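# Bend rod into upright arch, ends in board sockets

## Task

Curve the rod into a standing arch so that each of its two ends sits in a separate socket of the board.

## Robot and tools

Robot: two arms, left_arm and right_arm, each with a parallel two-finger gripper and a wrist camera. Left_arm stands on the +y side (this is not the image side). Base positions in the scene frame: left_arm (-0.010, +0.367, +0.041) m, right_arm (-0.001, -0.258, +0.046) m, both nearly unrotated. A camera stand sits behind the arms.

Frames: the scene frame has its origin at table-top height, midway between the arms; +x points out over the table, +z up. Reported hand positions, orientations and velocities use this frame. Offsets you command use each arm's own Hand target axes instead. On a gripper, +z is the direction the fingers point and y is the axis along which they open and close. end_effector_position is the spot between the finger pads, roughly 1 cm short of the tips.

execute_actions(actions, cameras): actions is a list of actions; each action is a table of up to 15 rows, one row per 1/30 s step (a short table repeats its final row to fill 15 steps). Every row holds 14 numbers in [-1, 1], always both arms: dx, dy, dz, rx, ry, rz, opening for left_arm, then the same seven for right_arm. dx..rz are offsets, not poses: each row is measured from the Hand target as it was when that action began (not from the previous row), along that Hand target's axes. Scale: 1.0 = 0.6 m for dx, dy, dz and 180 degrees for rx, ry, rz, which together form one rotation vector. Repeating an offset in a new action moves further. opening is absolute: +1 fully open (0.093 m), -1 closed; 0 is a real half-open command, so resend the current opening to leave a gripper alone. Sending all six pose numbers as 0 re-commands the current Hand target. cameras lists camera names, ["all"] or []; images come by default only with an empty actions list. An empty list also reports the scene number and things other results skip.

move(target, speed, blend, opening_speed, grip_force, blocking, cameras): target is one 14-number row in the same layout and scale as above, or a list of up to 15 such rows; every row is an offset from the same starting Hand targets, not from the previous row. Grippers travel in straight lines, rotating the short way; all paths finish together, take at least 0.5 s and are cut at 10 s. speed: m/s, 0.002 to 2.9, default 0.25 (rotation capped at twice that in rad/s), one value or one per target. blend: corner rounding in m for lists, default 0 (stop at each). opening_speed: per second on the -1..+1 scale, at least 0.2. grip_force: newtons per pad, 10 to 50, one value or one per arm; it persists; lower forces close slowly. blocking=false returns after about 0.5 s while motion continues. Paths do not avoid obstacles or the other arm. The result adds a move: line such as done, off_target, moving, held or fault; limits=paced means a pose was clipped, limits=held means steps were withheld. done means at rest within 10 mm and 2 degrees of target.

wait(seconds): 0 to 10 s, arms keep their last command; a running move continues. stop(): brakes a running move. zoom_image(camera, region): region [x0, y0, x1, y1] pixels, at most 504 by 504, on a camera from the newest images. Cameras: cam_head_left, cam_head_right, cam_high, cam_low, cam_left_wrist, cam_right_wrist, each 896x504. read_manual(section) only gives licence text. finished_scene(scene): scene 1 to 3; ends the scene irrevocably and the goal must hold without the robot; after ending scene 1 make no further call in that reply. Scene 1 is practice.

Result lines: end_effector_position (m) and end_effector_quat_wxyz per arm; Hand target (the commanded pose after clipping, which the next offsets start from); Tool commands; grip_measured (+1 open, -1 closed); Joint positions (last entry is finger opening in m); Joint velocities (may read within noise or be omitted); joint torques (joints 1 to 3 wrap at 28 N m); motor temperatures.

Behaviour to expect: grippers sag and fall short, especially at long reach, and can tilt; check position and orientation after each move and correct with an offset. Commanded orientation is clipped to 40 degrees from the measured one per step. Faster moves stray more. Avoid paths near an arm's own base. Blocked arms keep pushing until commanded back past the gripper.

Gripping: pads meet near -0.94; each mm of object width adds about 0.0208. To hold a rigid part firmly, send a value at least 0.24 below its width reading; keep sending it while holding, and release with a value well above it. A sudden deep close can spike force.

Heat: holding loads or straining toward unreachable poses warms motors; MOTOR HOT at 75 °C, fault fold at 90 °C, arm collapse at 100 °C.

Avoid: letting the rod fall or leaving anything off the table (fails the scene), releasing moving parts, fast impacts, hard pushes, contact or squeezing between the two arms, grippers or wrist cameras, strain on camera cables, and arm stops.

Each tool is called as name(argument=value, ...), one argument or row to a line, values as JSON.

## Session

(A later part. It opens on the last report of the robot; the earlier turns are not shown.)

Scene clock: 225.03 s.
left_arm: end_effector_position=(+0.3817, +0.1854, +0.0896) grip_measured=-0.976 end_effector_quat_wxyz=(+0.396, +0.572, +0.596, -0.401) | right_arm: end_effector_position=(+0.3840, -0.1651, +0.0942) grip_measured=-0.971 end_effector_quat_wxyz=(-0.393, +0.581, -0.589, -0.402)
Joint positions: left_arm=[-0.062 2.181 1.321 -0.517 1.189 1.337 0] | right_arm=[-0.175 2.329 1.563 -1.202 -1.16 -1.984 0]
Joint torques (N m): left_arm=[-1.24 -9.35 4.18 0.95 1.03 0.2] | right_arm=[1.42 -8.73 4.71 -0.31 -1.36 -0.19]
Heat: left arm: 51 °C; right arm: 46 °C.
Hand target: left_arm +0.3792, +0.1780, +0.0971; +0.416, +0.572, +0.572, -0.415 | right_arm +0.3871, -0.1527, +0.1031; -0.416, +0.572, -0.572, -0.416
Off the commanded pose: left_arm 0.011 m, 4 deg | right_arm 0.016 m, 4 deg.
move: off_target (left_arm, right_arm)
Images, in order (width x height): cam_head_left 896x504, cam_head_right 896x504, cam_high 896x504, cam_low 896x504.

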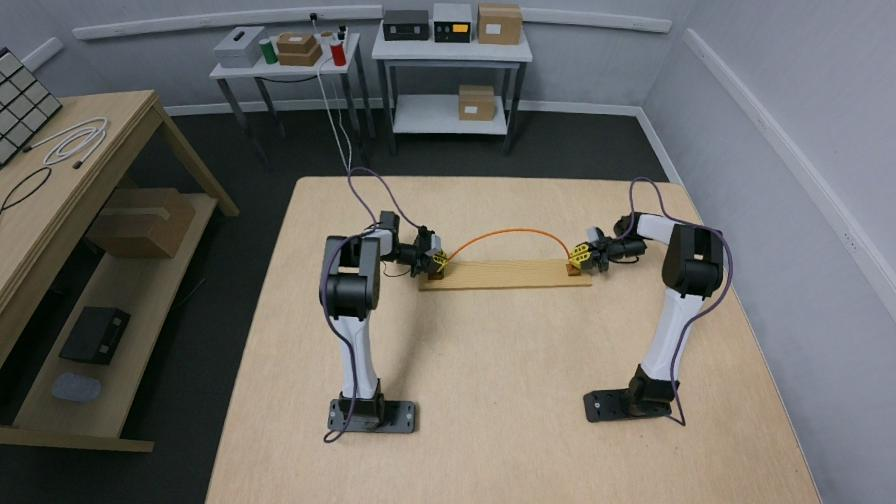

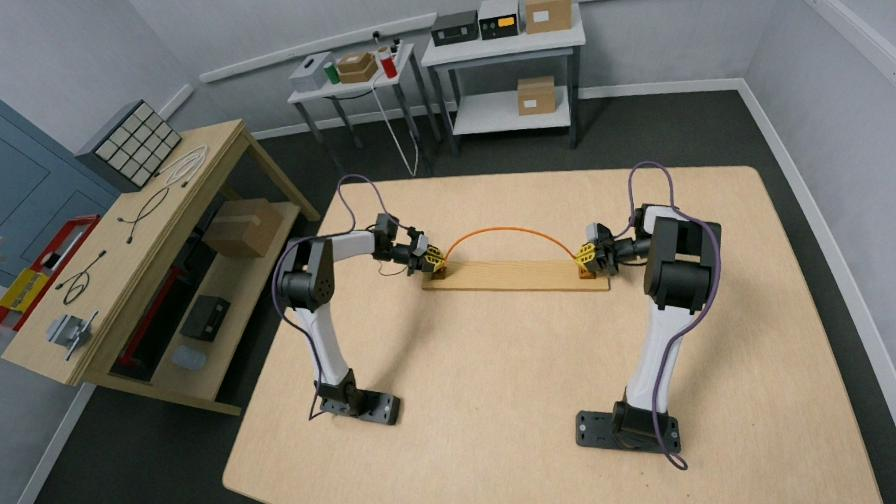

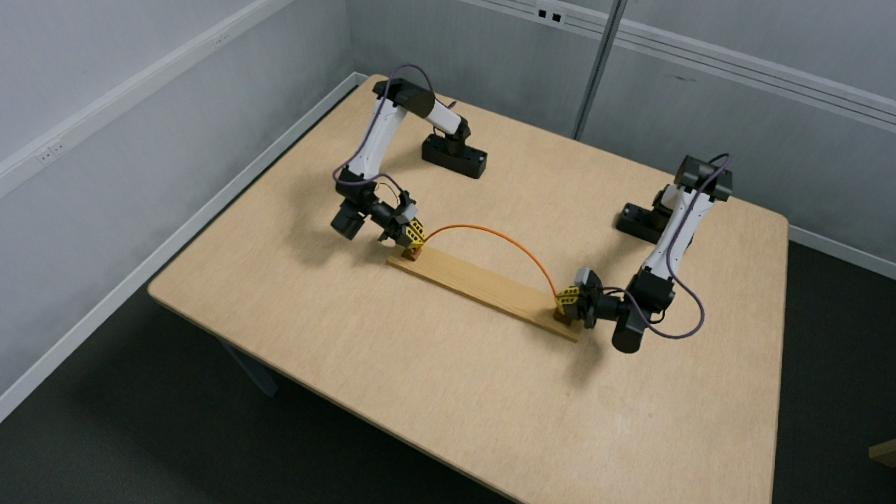

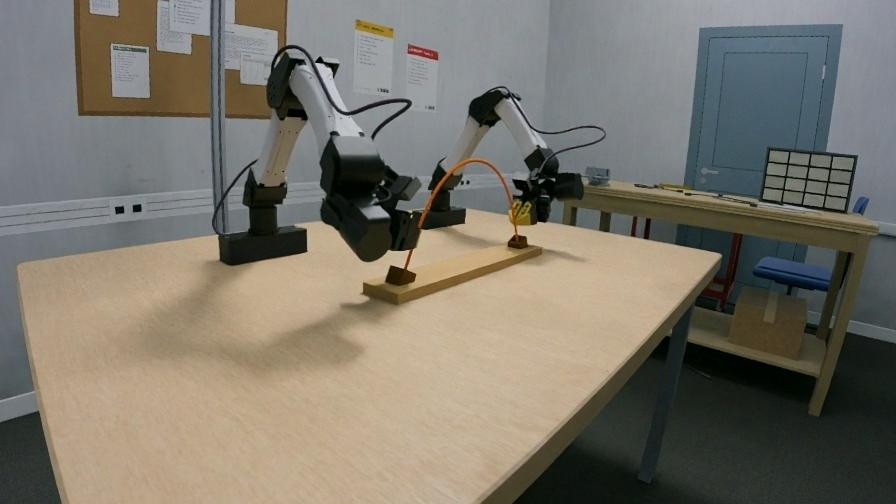

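move(
  target=[
    [-0.0095,0,-0.0175,0,0,0,-1,0.0083,0,-0.0043,0,0,0,-1],
    [0.0225,0,-0.0155,0,0,0,-1,0.0253,0,-0.0077,0,0,0,-1],
  ],
  speed=0.06,
  cameras=["cam_high","cam_head_left","cam_low","cam_head_right"],
)

zoom_image(
  camera="cam_low",
  region=[370, 220, 450, 310],
)

zoom_image(
  camera="cam_low",
  region=[490, 180, 560, 260],
)

zoom_image(
  camera="cam_high",
  region=[520, 240, 620, 350],
)

zoom_image(
  camera="cam_high",
  region=[380, 190, 450, 270],
)

Scene clock: 239.60 s.
left_arm: end_effector_position=(+0.3779, +0.1951, +0.0871) grip_measured=-0.976 end_effector_quat_wxyz=(+0.407, +0.567, +0.585, -0.412) | right_arm: end_effector_position=(+0.3832, -0.1637, +0.0880) grip_measured=-0.971 end_effector_quat_wxyz=(-0.407, +0.575, -0.578, -0.412)
Joint positions: left_arm=[-0.031 2.203 1.321 -0.567 1.234 1.421 0] | right_arm=[-0.178 2.367 1.568 -1.221 -1.195 -2.041 0]
Joint torques (N m): left_arm=[-1.02 -8.17 5.57 0.65 0.7 0.28] | right_arm=[-0.17 -8.12 5.71 -0.44 -0.92 -0.21]
Heat: left arm: 52 °C; right arm: 47 °C.
Hand target: left_arm +0.3793, +0.1911, +0.0871; +0.416, +0.572, +0.572, -0.415 | right_arm +0.3871, -0.1617, +0.0900; -0.416, +0.572, -0.572, -0.416
Off the commanded pose: left_arm 0.004 m, 2 deg | right_arm 0.005 m, 1 deg.
move: done
Images, in order (width x height): cam_head_left 896x504, cam_head_right 896x504, cam_high 896x504, cam_low 896x504.

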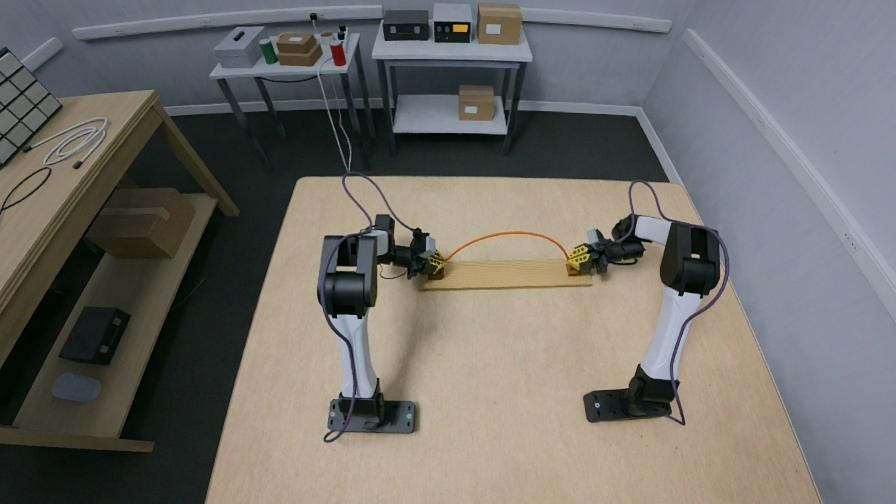

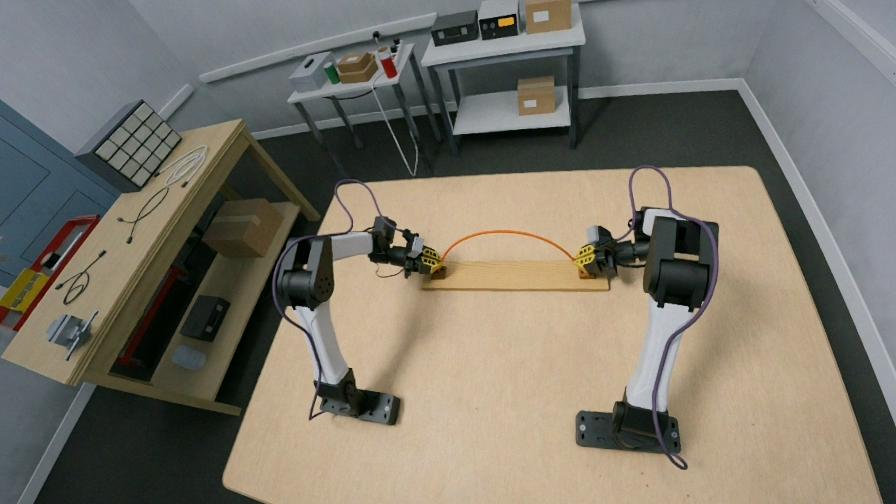

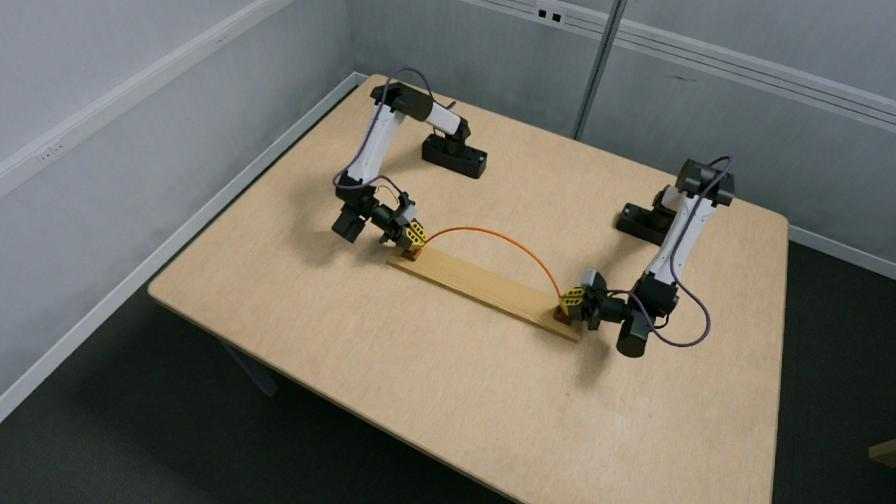

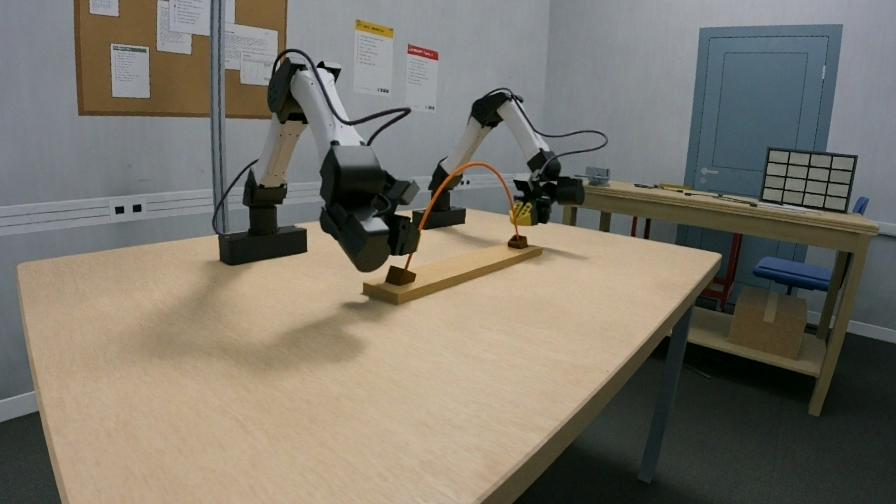

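Scaled by 5.600 from the camera's 896x504 image, which has a finer 1280x720 frame.

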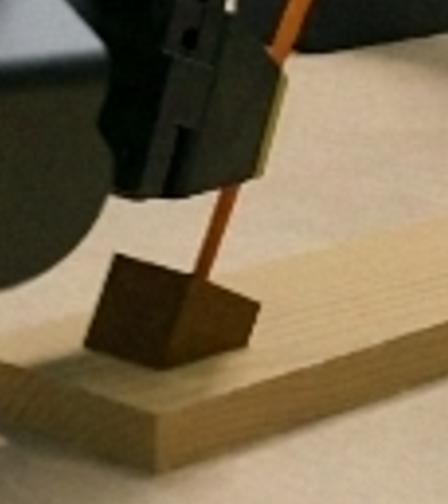

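Scaled by 6.300 from the camera's 896x504 image, which has a finer 1280x720 frame.

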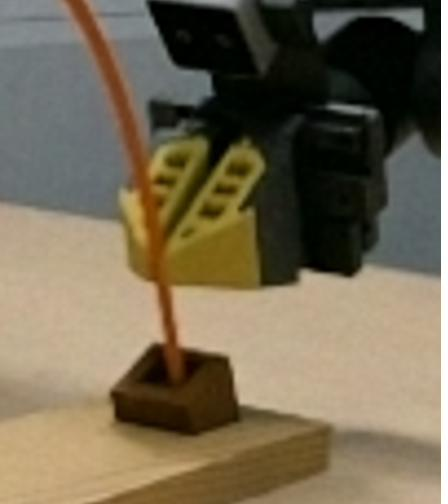

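Scaled by 4.582 from the camera's 896x504 image, which has a finer 1280x720 frame.

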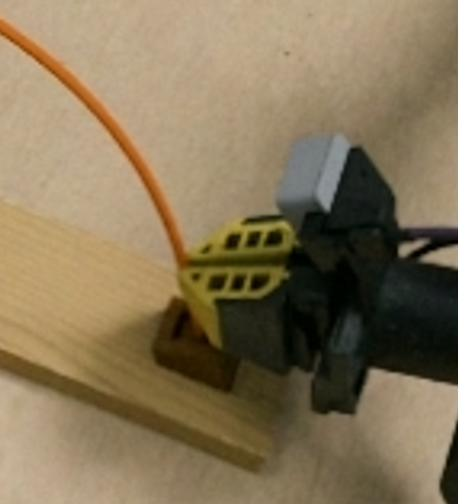

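Scaled by 6.300 from the camera's 896x504 image, which has a finer 1280x720 frame.

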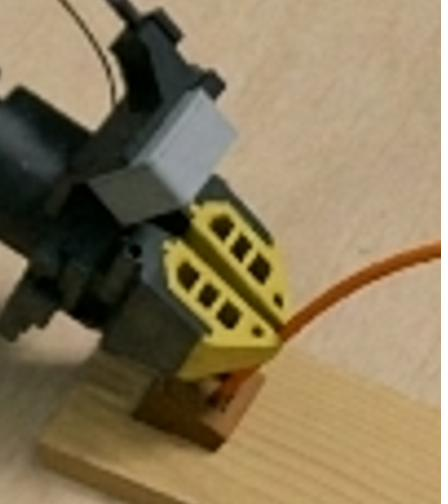

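move(
  target=[0.0133,0,-0.003,0,0,0,-1,0.0133,0,-0.003,0,0,0,-1],
  speed=0.06,
  cameras=["cam_low","cam_head_right","cam_head_left","cam_high"],
)

zoom_image(
  camera="cam_low",
  region=[490, 180, 560, 260],
)

zoom_image(
  camera="cam_head_left",
  region=[550, 220, 620, 290],
)

zoom_image(
  camera="cam_head_right",
  region=[410, 220, 480, 290],
)

zoom_image(
  camera="cam_high",
  region=[530, 250, 600, 340],
)

Scene clock: 247.87 s.
left_arm: end_effector_position=(+0.3771, +0.1957, +0.0862) grip_measured=-0.976 end_effector_quat_wxyz=(+0.419, +0.565, +0.573, -0.420) | right_arm: end_effector_position=(+0.3837, -0.1646, +0.0876) grip_measured=-0.971 end_effector_quat_wxyz=(-0.413, +0.569, -0.575, -0.419)
Joint positions: left_arm=[-0.025 2.221 1.321 -0.567 1.268 1.453 0] | right_arm=[-0.183 2.388 1.582 -1.252 -1.214 -2.073 0]
Joint torques (N m): left_arm=[-0.57 -7.83 5.98 0.45 0.41 0.28] | right_arm=[-0.65 -7.76 5.48 -0.37 -0.67 -0.19]
Heat: left arm: 51 °C; right arm: 46 °C.
Hand target: left_arm +0.3793, +0.1953, +0.0801; +0.416, +0.572, +0.572, -0.415 | right_arm +0.3871, -0.1659, +0.0831; -0.416, +0.572, -0.572, -0.416
Off the commanded pose: left_arm 0.007 m, 1 deg | right_arm 0.006 m, 1 deg.
move: done
Images, in order (width x height): cam_head_left 896x504, cam_head_right 896x504, cam_high 896x504, cam_low 896x504.

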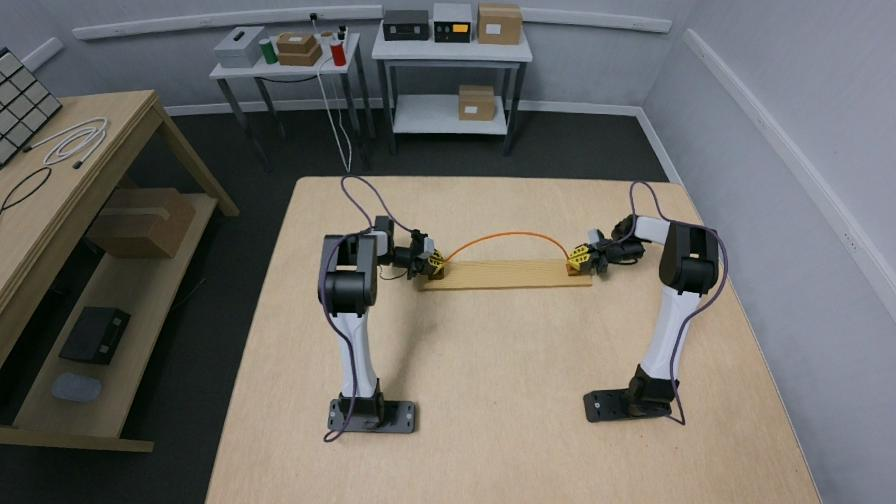

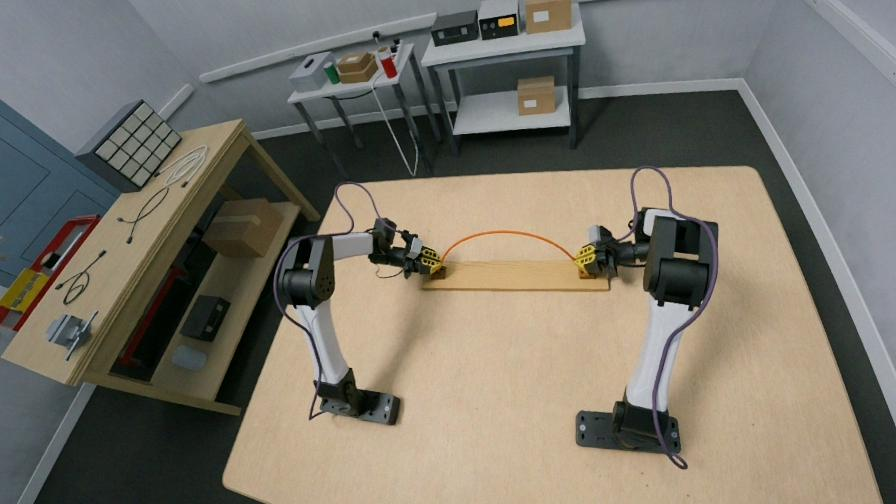

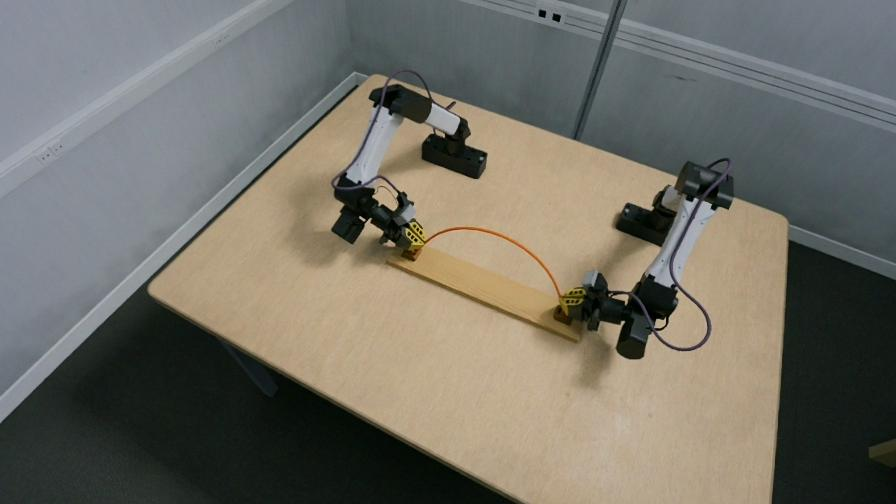

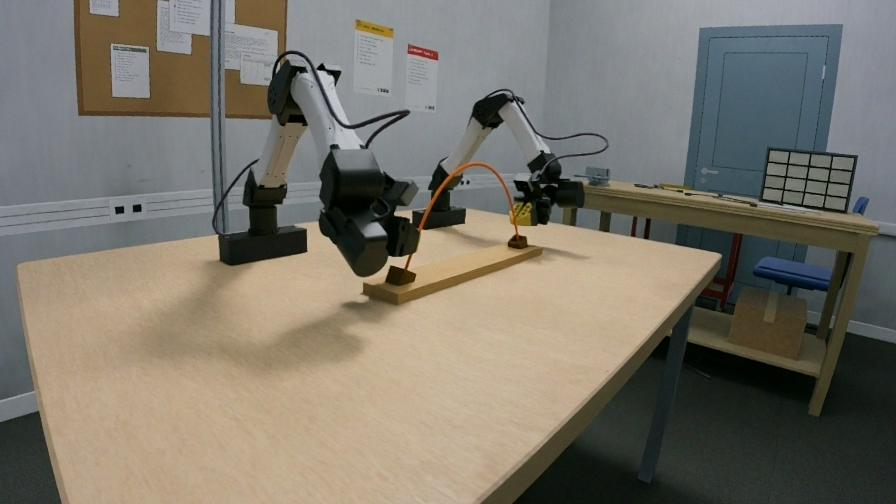

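Scaled by 6.300 from the camera's 896x504 image, which has a finer 1280x720 frame.

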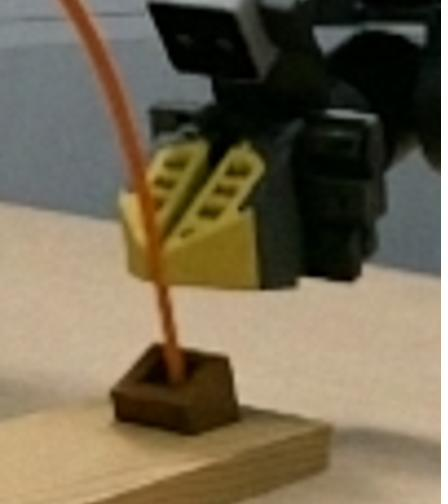

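Scaled by 7.200 from the camera's 896x504 image, which has a finer 1280x720 frame.

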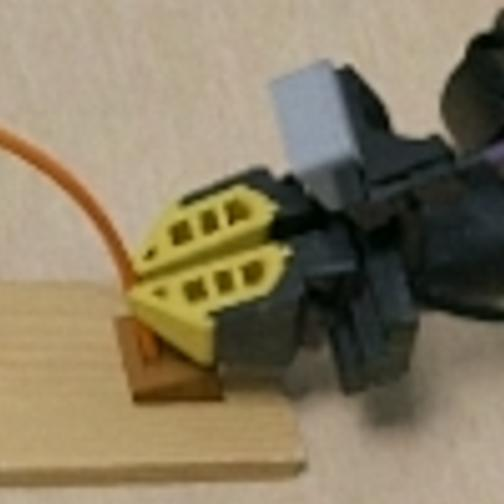

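Scaled by 7.200 from the camera's 896x504 image, which has a finer 1280x720 frame.

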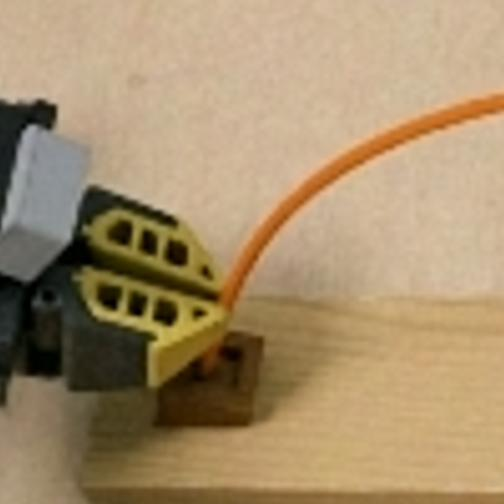

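Scaled by 5.600 from the camera's 896x504 image, which has a finer 1280x720 frame.

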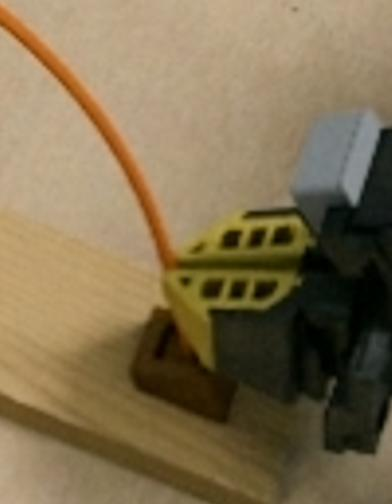

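move(
  target=[-0.0095,0,-0.003,0,0,0,-1,-0.0075,0,-0.003,0,0,0,-1],
  speed=0.06,
)

move(
  target=[0,0,0,0,0,0,-0.2,0,0,0,0,0,0,-0.2],
  opening_speed=0.4,
  cameras=["cam_low","cam_head_right","cam_head_left","cam_high"],
)

zoom_image(
  camera="cam_low",
  region=[340, 140, 580, 310],
)

zoom_image(
  camera="cam_head_left",
  region=[400, 210, 620, 310],
)

Scene clock: 255.37 s.
left_arm: end_effector_position=(+0.3765, +0.1957, +0.0862) grip_measured=-0.976 end_effector_quat_wxyz=(+0.418, +0.565, +0.574, -0.421) | right_arm: end_effector_position=(+0.3832, -0.1645, +0.0879) grip_measured=-0.971 end_effector_quat_wxyz=(-0.413, +0.569, -0.575, -0.419)
Joint positions: left_arm=[-0.025 2.221 1.321 -0.571 1.269 1.455 0] | right_arm=[-0.183 2.388 1.582 -1.257 -1.214 -2.077 0]
Joint torques (N m): left_arm=[-0.58 -8.94 6.39 0.32 0.4 0.27] | right_arm=[-0.69 -8.47 5.85 -0.5 -0.66 -0.15]
Heat: left arm: 51 °C; right arm: 45 °C.
Hand target: left_arm +0.3793, +0.1952, +0.0861; +0.416, +0.572, +0.572, -0.415 | right_arm +0.3871, -0.1663, +0.0879; -0.416, +0.572, -0.572, -0.416
Off the commanded pose: left_arm 0.003 m, 1 deg | right_arm 0.004 m, 1 deg.
move: done

Scene clock: 257.57 s.
left_arm: end_effector_position=(+0.3746, +0.1964, +0.0834) grip_measured=-0.202 end_effector_quat_wxyz=(+0.410, +0.564, +0.580, -0.421) | right_arm: end_effector_position=(+0.3826, -0.1648, +0.0858) grip_measured=-0.202 end_effector_quat_wxyz=(-0.410, +0.569, -0.576, -0.420)
Joint positions: left_arm=[-0.025 2.222 1.321 -0.588 1.255 1.456 0.036] | right_arm=[-0.184 2.393 1.582 -1.257 -1.21 -2.078 0.036]
Joint torques (N m): left_arm=[-0.57 -8.96 6.43 0.43 0.53 0.27] | right_arm=[-0.68 -8.81 5.82 -0.49 -0.7 -0.17]
Heat: left arm: 51 °C; right arm: 46 °C.
Hand target: left_arm +0.3793, +0.1952, +0.0860; +0.416, +0.572, +0.572, -0.415 | right_arm +0.3871, -0.1663, +0.0879; -0.416, +0.572, -0.572, -0.416
Off the commanded pose: left_arm 0.005 m, 2 deg | right_arm 0.005 m, 1 deg.
move: done
Images, in order (width x height): cam_head_left 896x504, cam_head_right 896x504, cam_high 896x504, cam_low 896x504.

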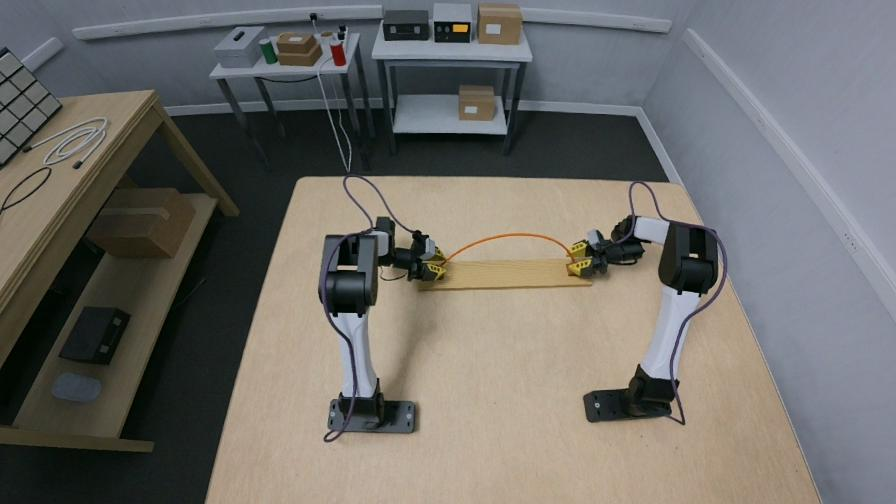

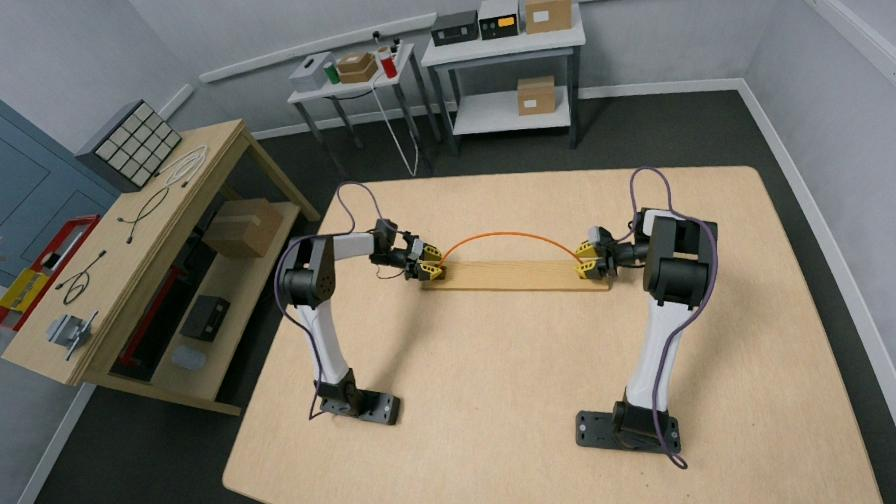

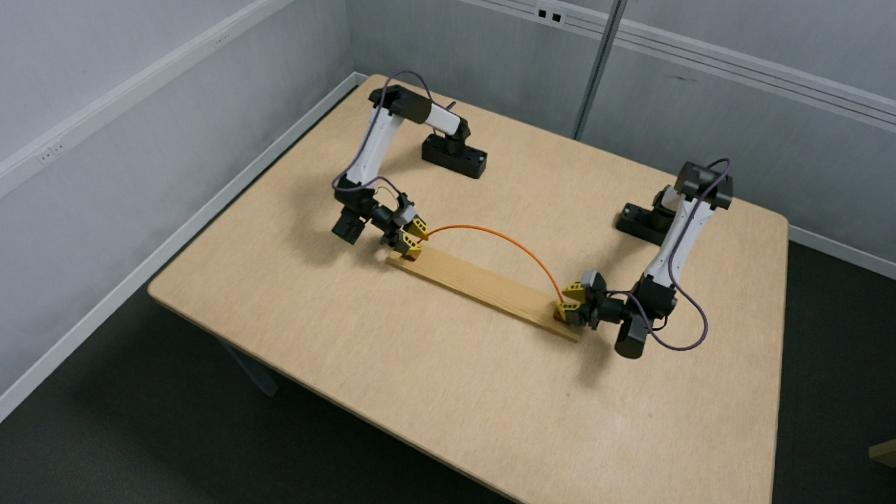

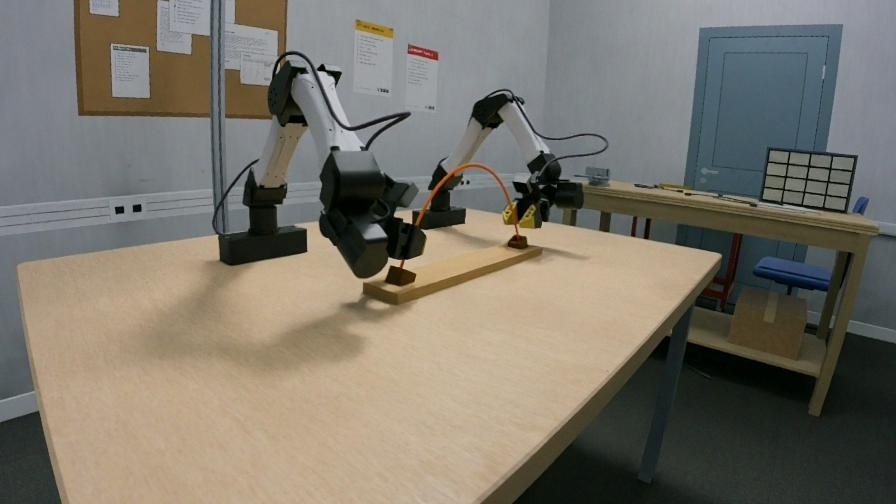

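Scaled by 2.100 from the camera's 896x504 image, which has a finer 1280x720 frame.

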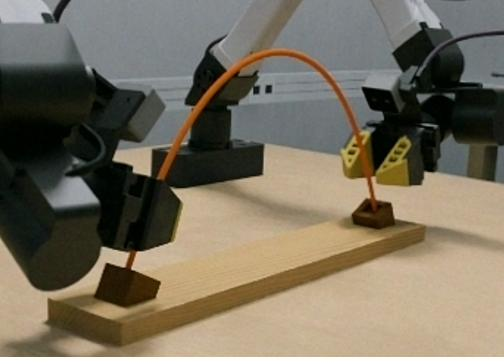

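Scaled by 2.291 from the camera's 896x504 image, which has a finer 1280x720 frame.

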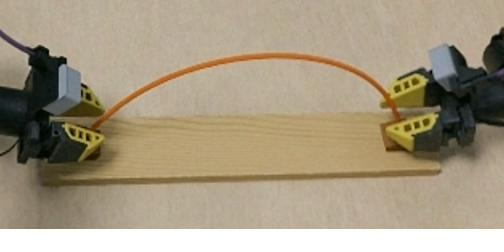

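move(
  target=[0,0,-0.15,0,0,0,-0.2,0,0,-0.15,0,0,0,-0.2],
  speed=0.12,
  cameras=["cam_low","cam_head_left","cam_high"],
)

zoom_image(
  camera="cam_low",
  region=[340, 140, 580, 310],
)

zoom_image(
  camera="cam_head_left",
  region=[400, 210, 620, 310],
)

Scene clock: 263.87 s.
left_arm: end_effector_position=(+0.3740, +0.2807, +0.1093) grip_measured=-0.202 end_effector_quat_wxyz=(+0.409, +0.561, +0.585, -0.418) | right_arm: end_effector_position=(+0.3812, -0.2489, +0.0977) grip_measured=-0.202 end_effector_quat_wxyz=(+0.391, -0.530, +0.648, +0.384)
Joint positions: left_arm=[0.192 2.332 1.607 -1.342 1.204 2.064 0.036] | right_arm=[-0.387 2.362 1.64 -1.392 -1.084 -2.079 0.036]
Joint torques (N m): left_arm=[-0.58 -9.46 6.89 -0.62 0.47 0.29] | right_arm=[-0.54 -11.89 6.49 -0.74 -0.62 -0.18]
Heat: left arm: 51 °C; right arm: 47 °C.
Hand target: left_arm +0.3792, +0.2807, +0.1138; +0.416, +0.572, +0.572, -0.415 | right_arm +0.3872, -0.2519, +0.1157; +0.416, -0.572, +0.572, +0.416
Off the commanded pose: left_arm 0.007 m, 2 deg | right_arm 0.019 m, 11 deg.
joint sent to its limit (left arm) — joint 6 (wrist roll), upper limit. The joint targets still meet the commanded pose.
joint sent to its limit (right arm) — joint 6 (wrist roll), lower limit. The joint targets are off in orientation, not in position.
move: off_target (right_arm)
Images, in order (width x height): cam_head_left 896x504, cam_high 896x504, cam_low 896x504.

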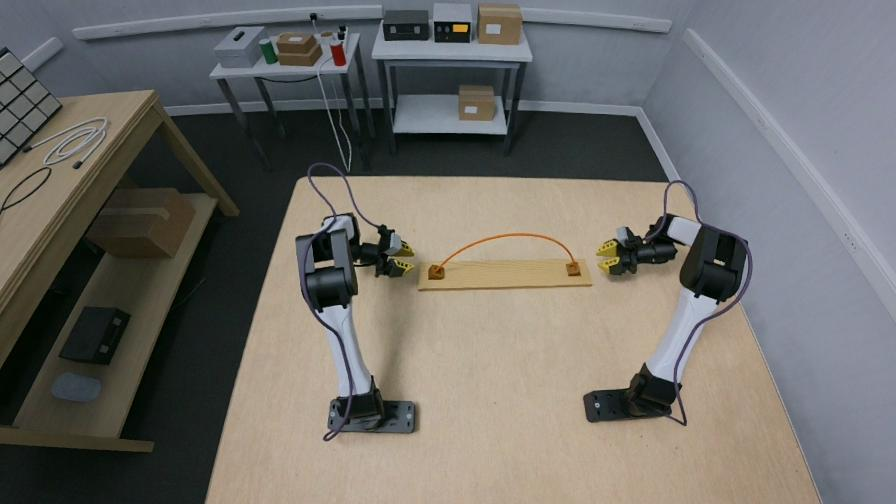

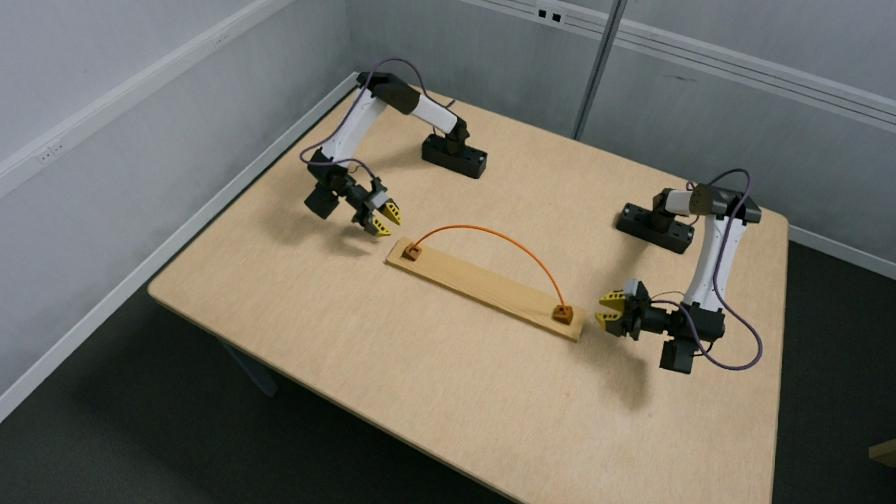

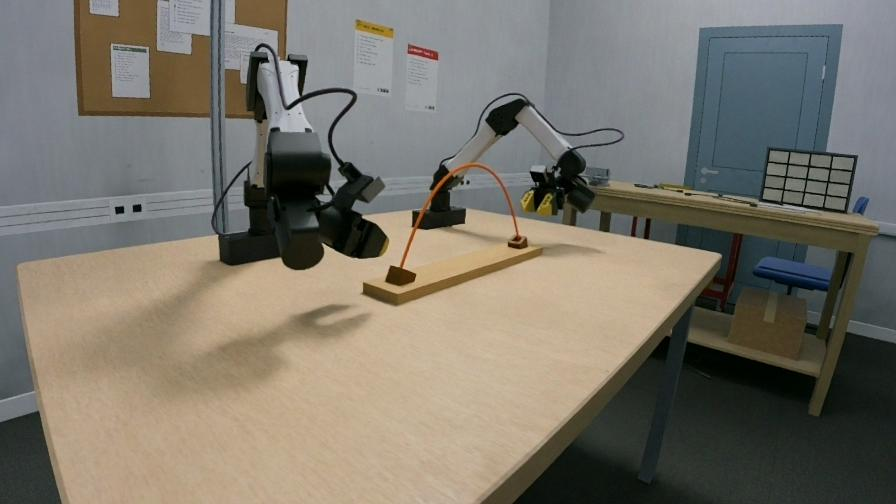

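Scaled by 2.100 from the camera's 896x504 image, which has a finer 1280x720 frame.

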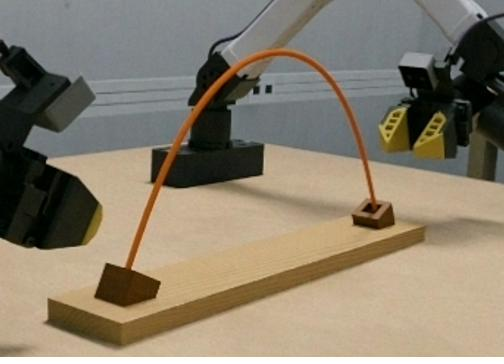

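Scaled by 2.291 from the camera's 896x504 image, which has a finer 1280x720 frame.

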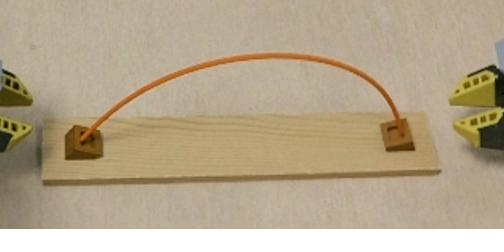

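finished_scene(
  scene=1,
)

The scene is finished: the task was done.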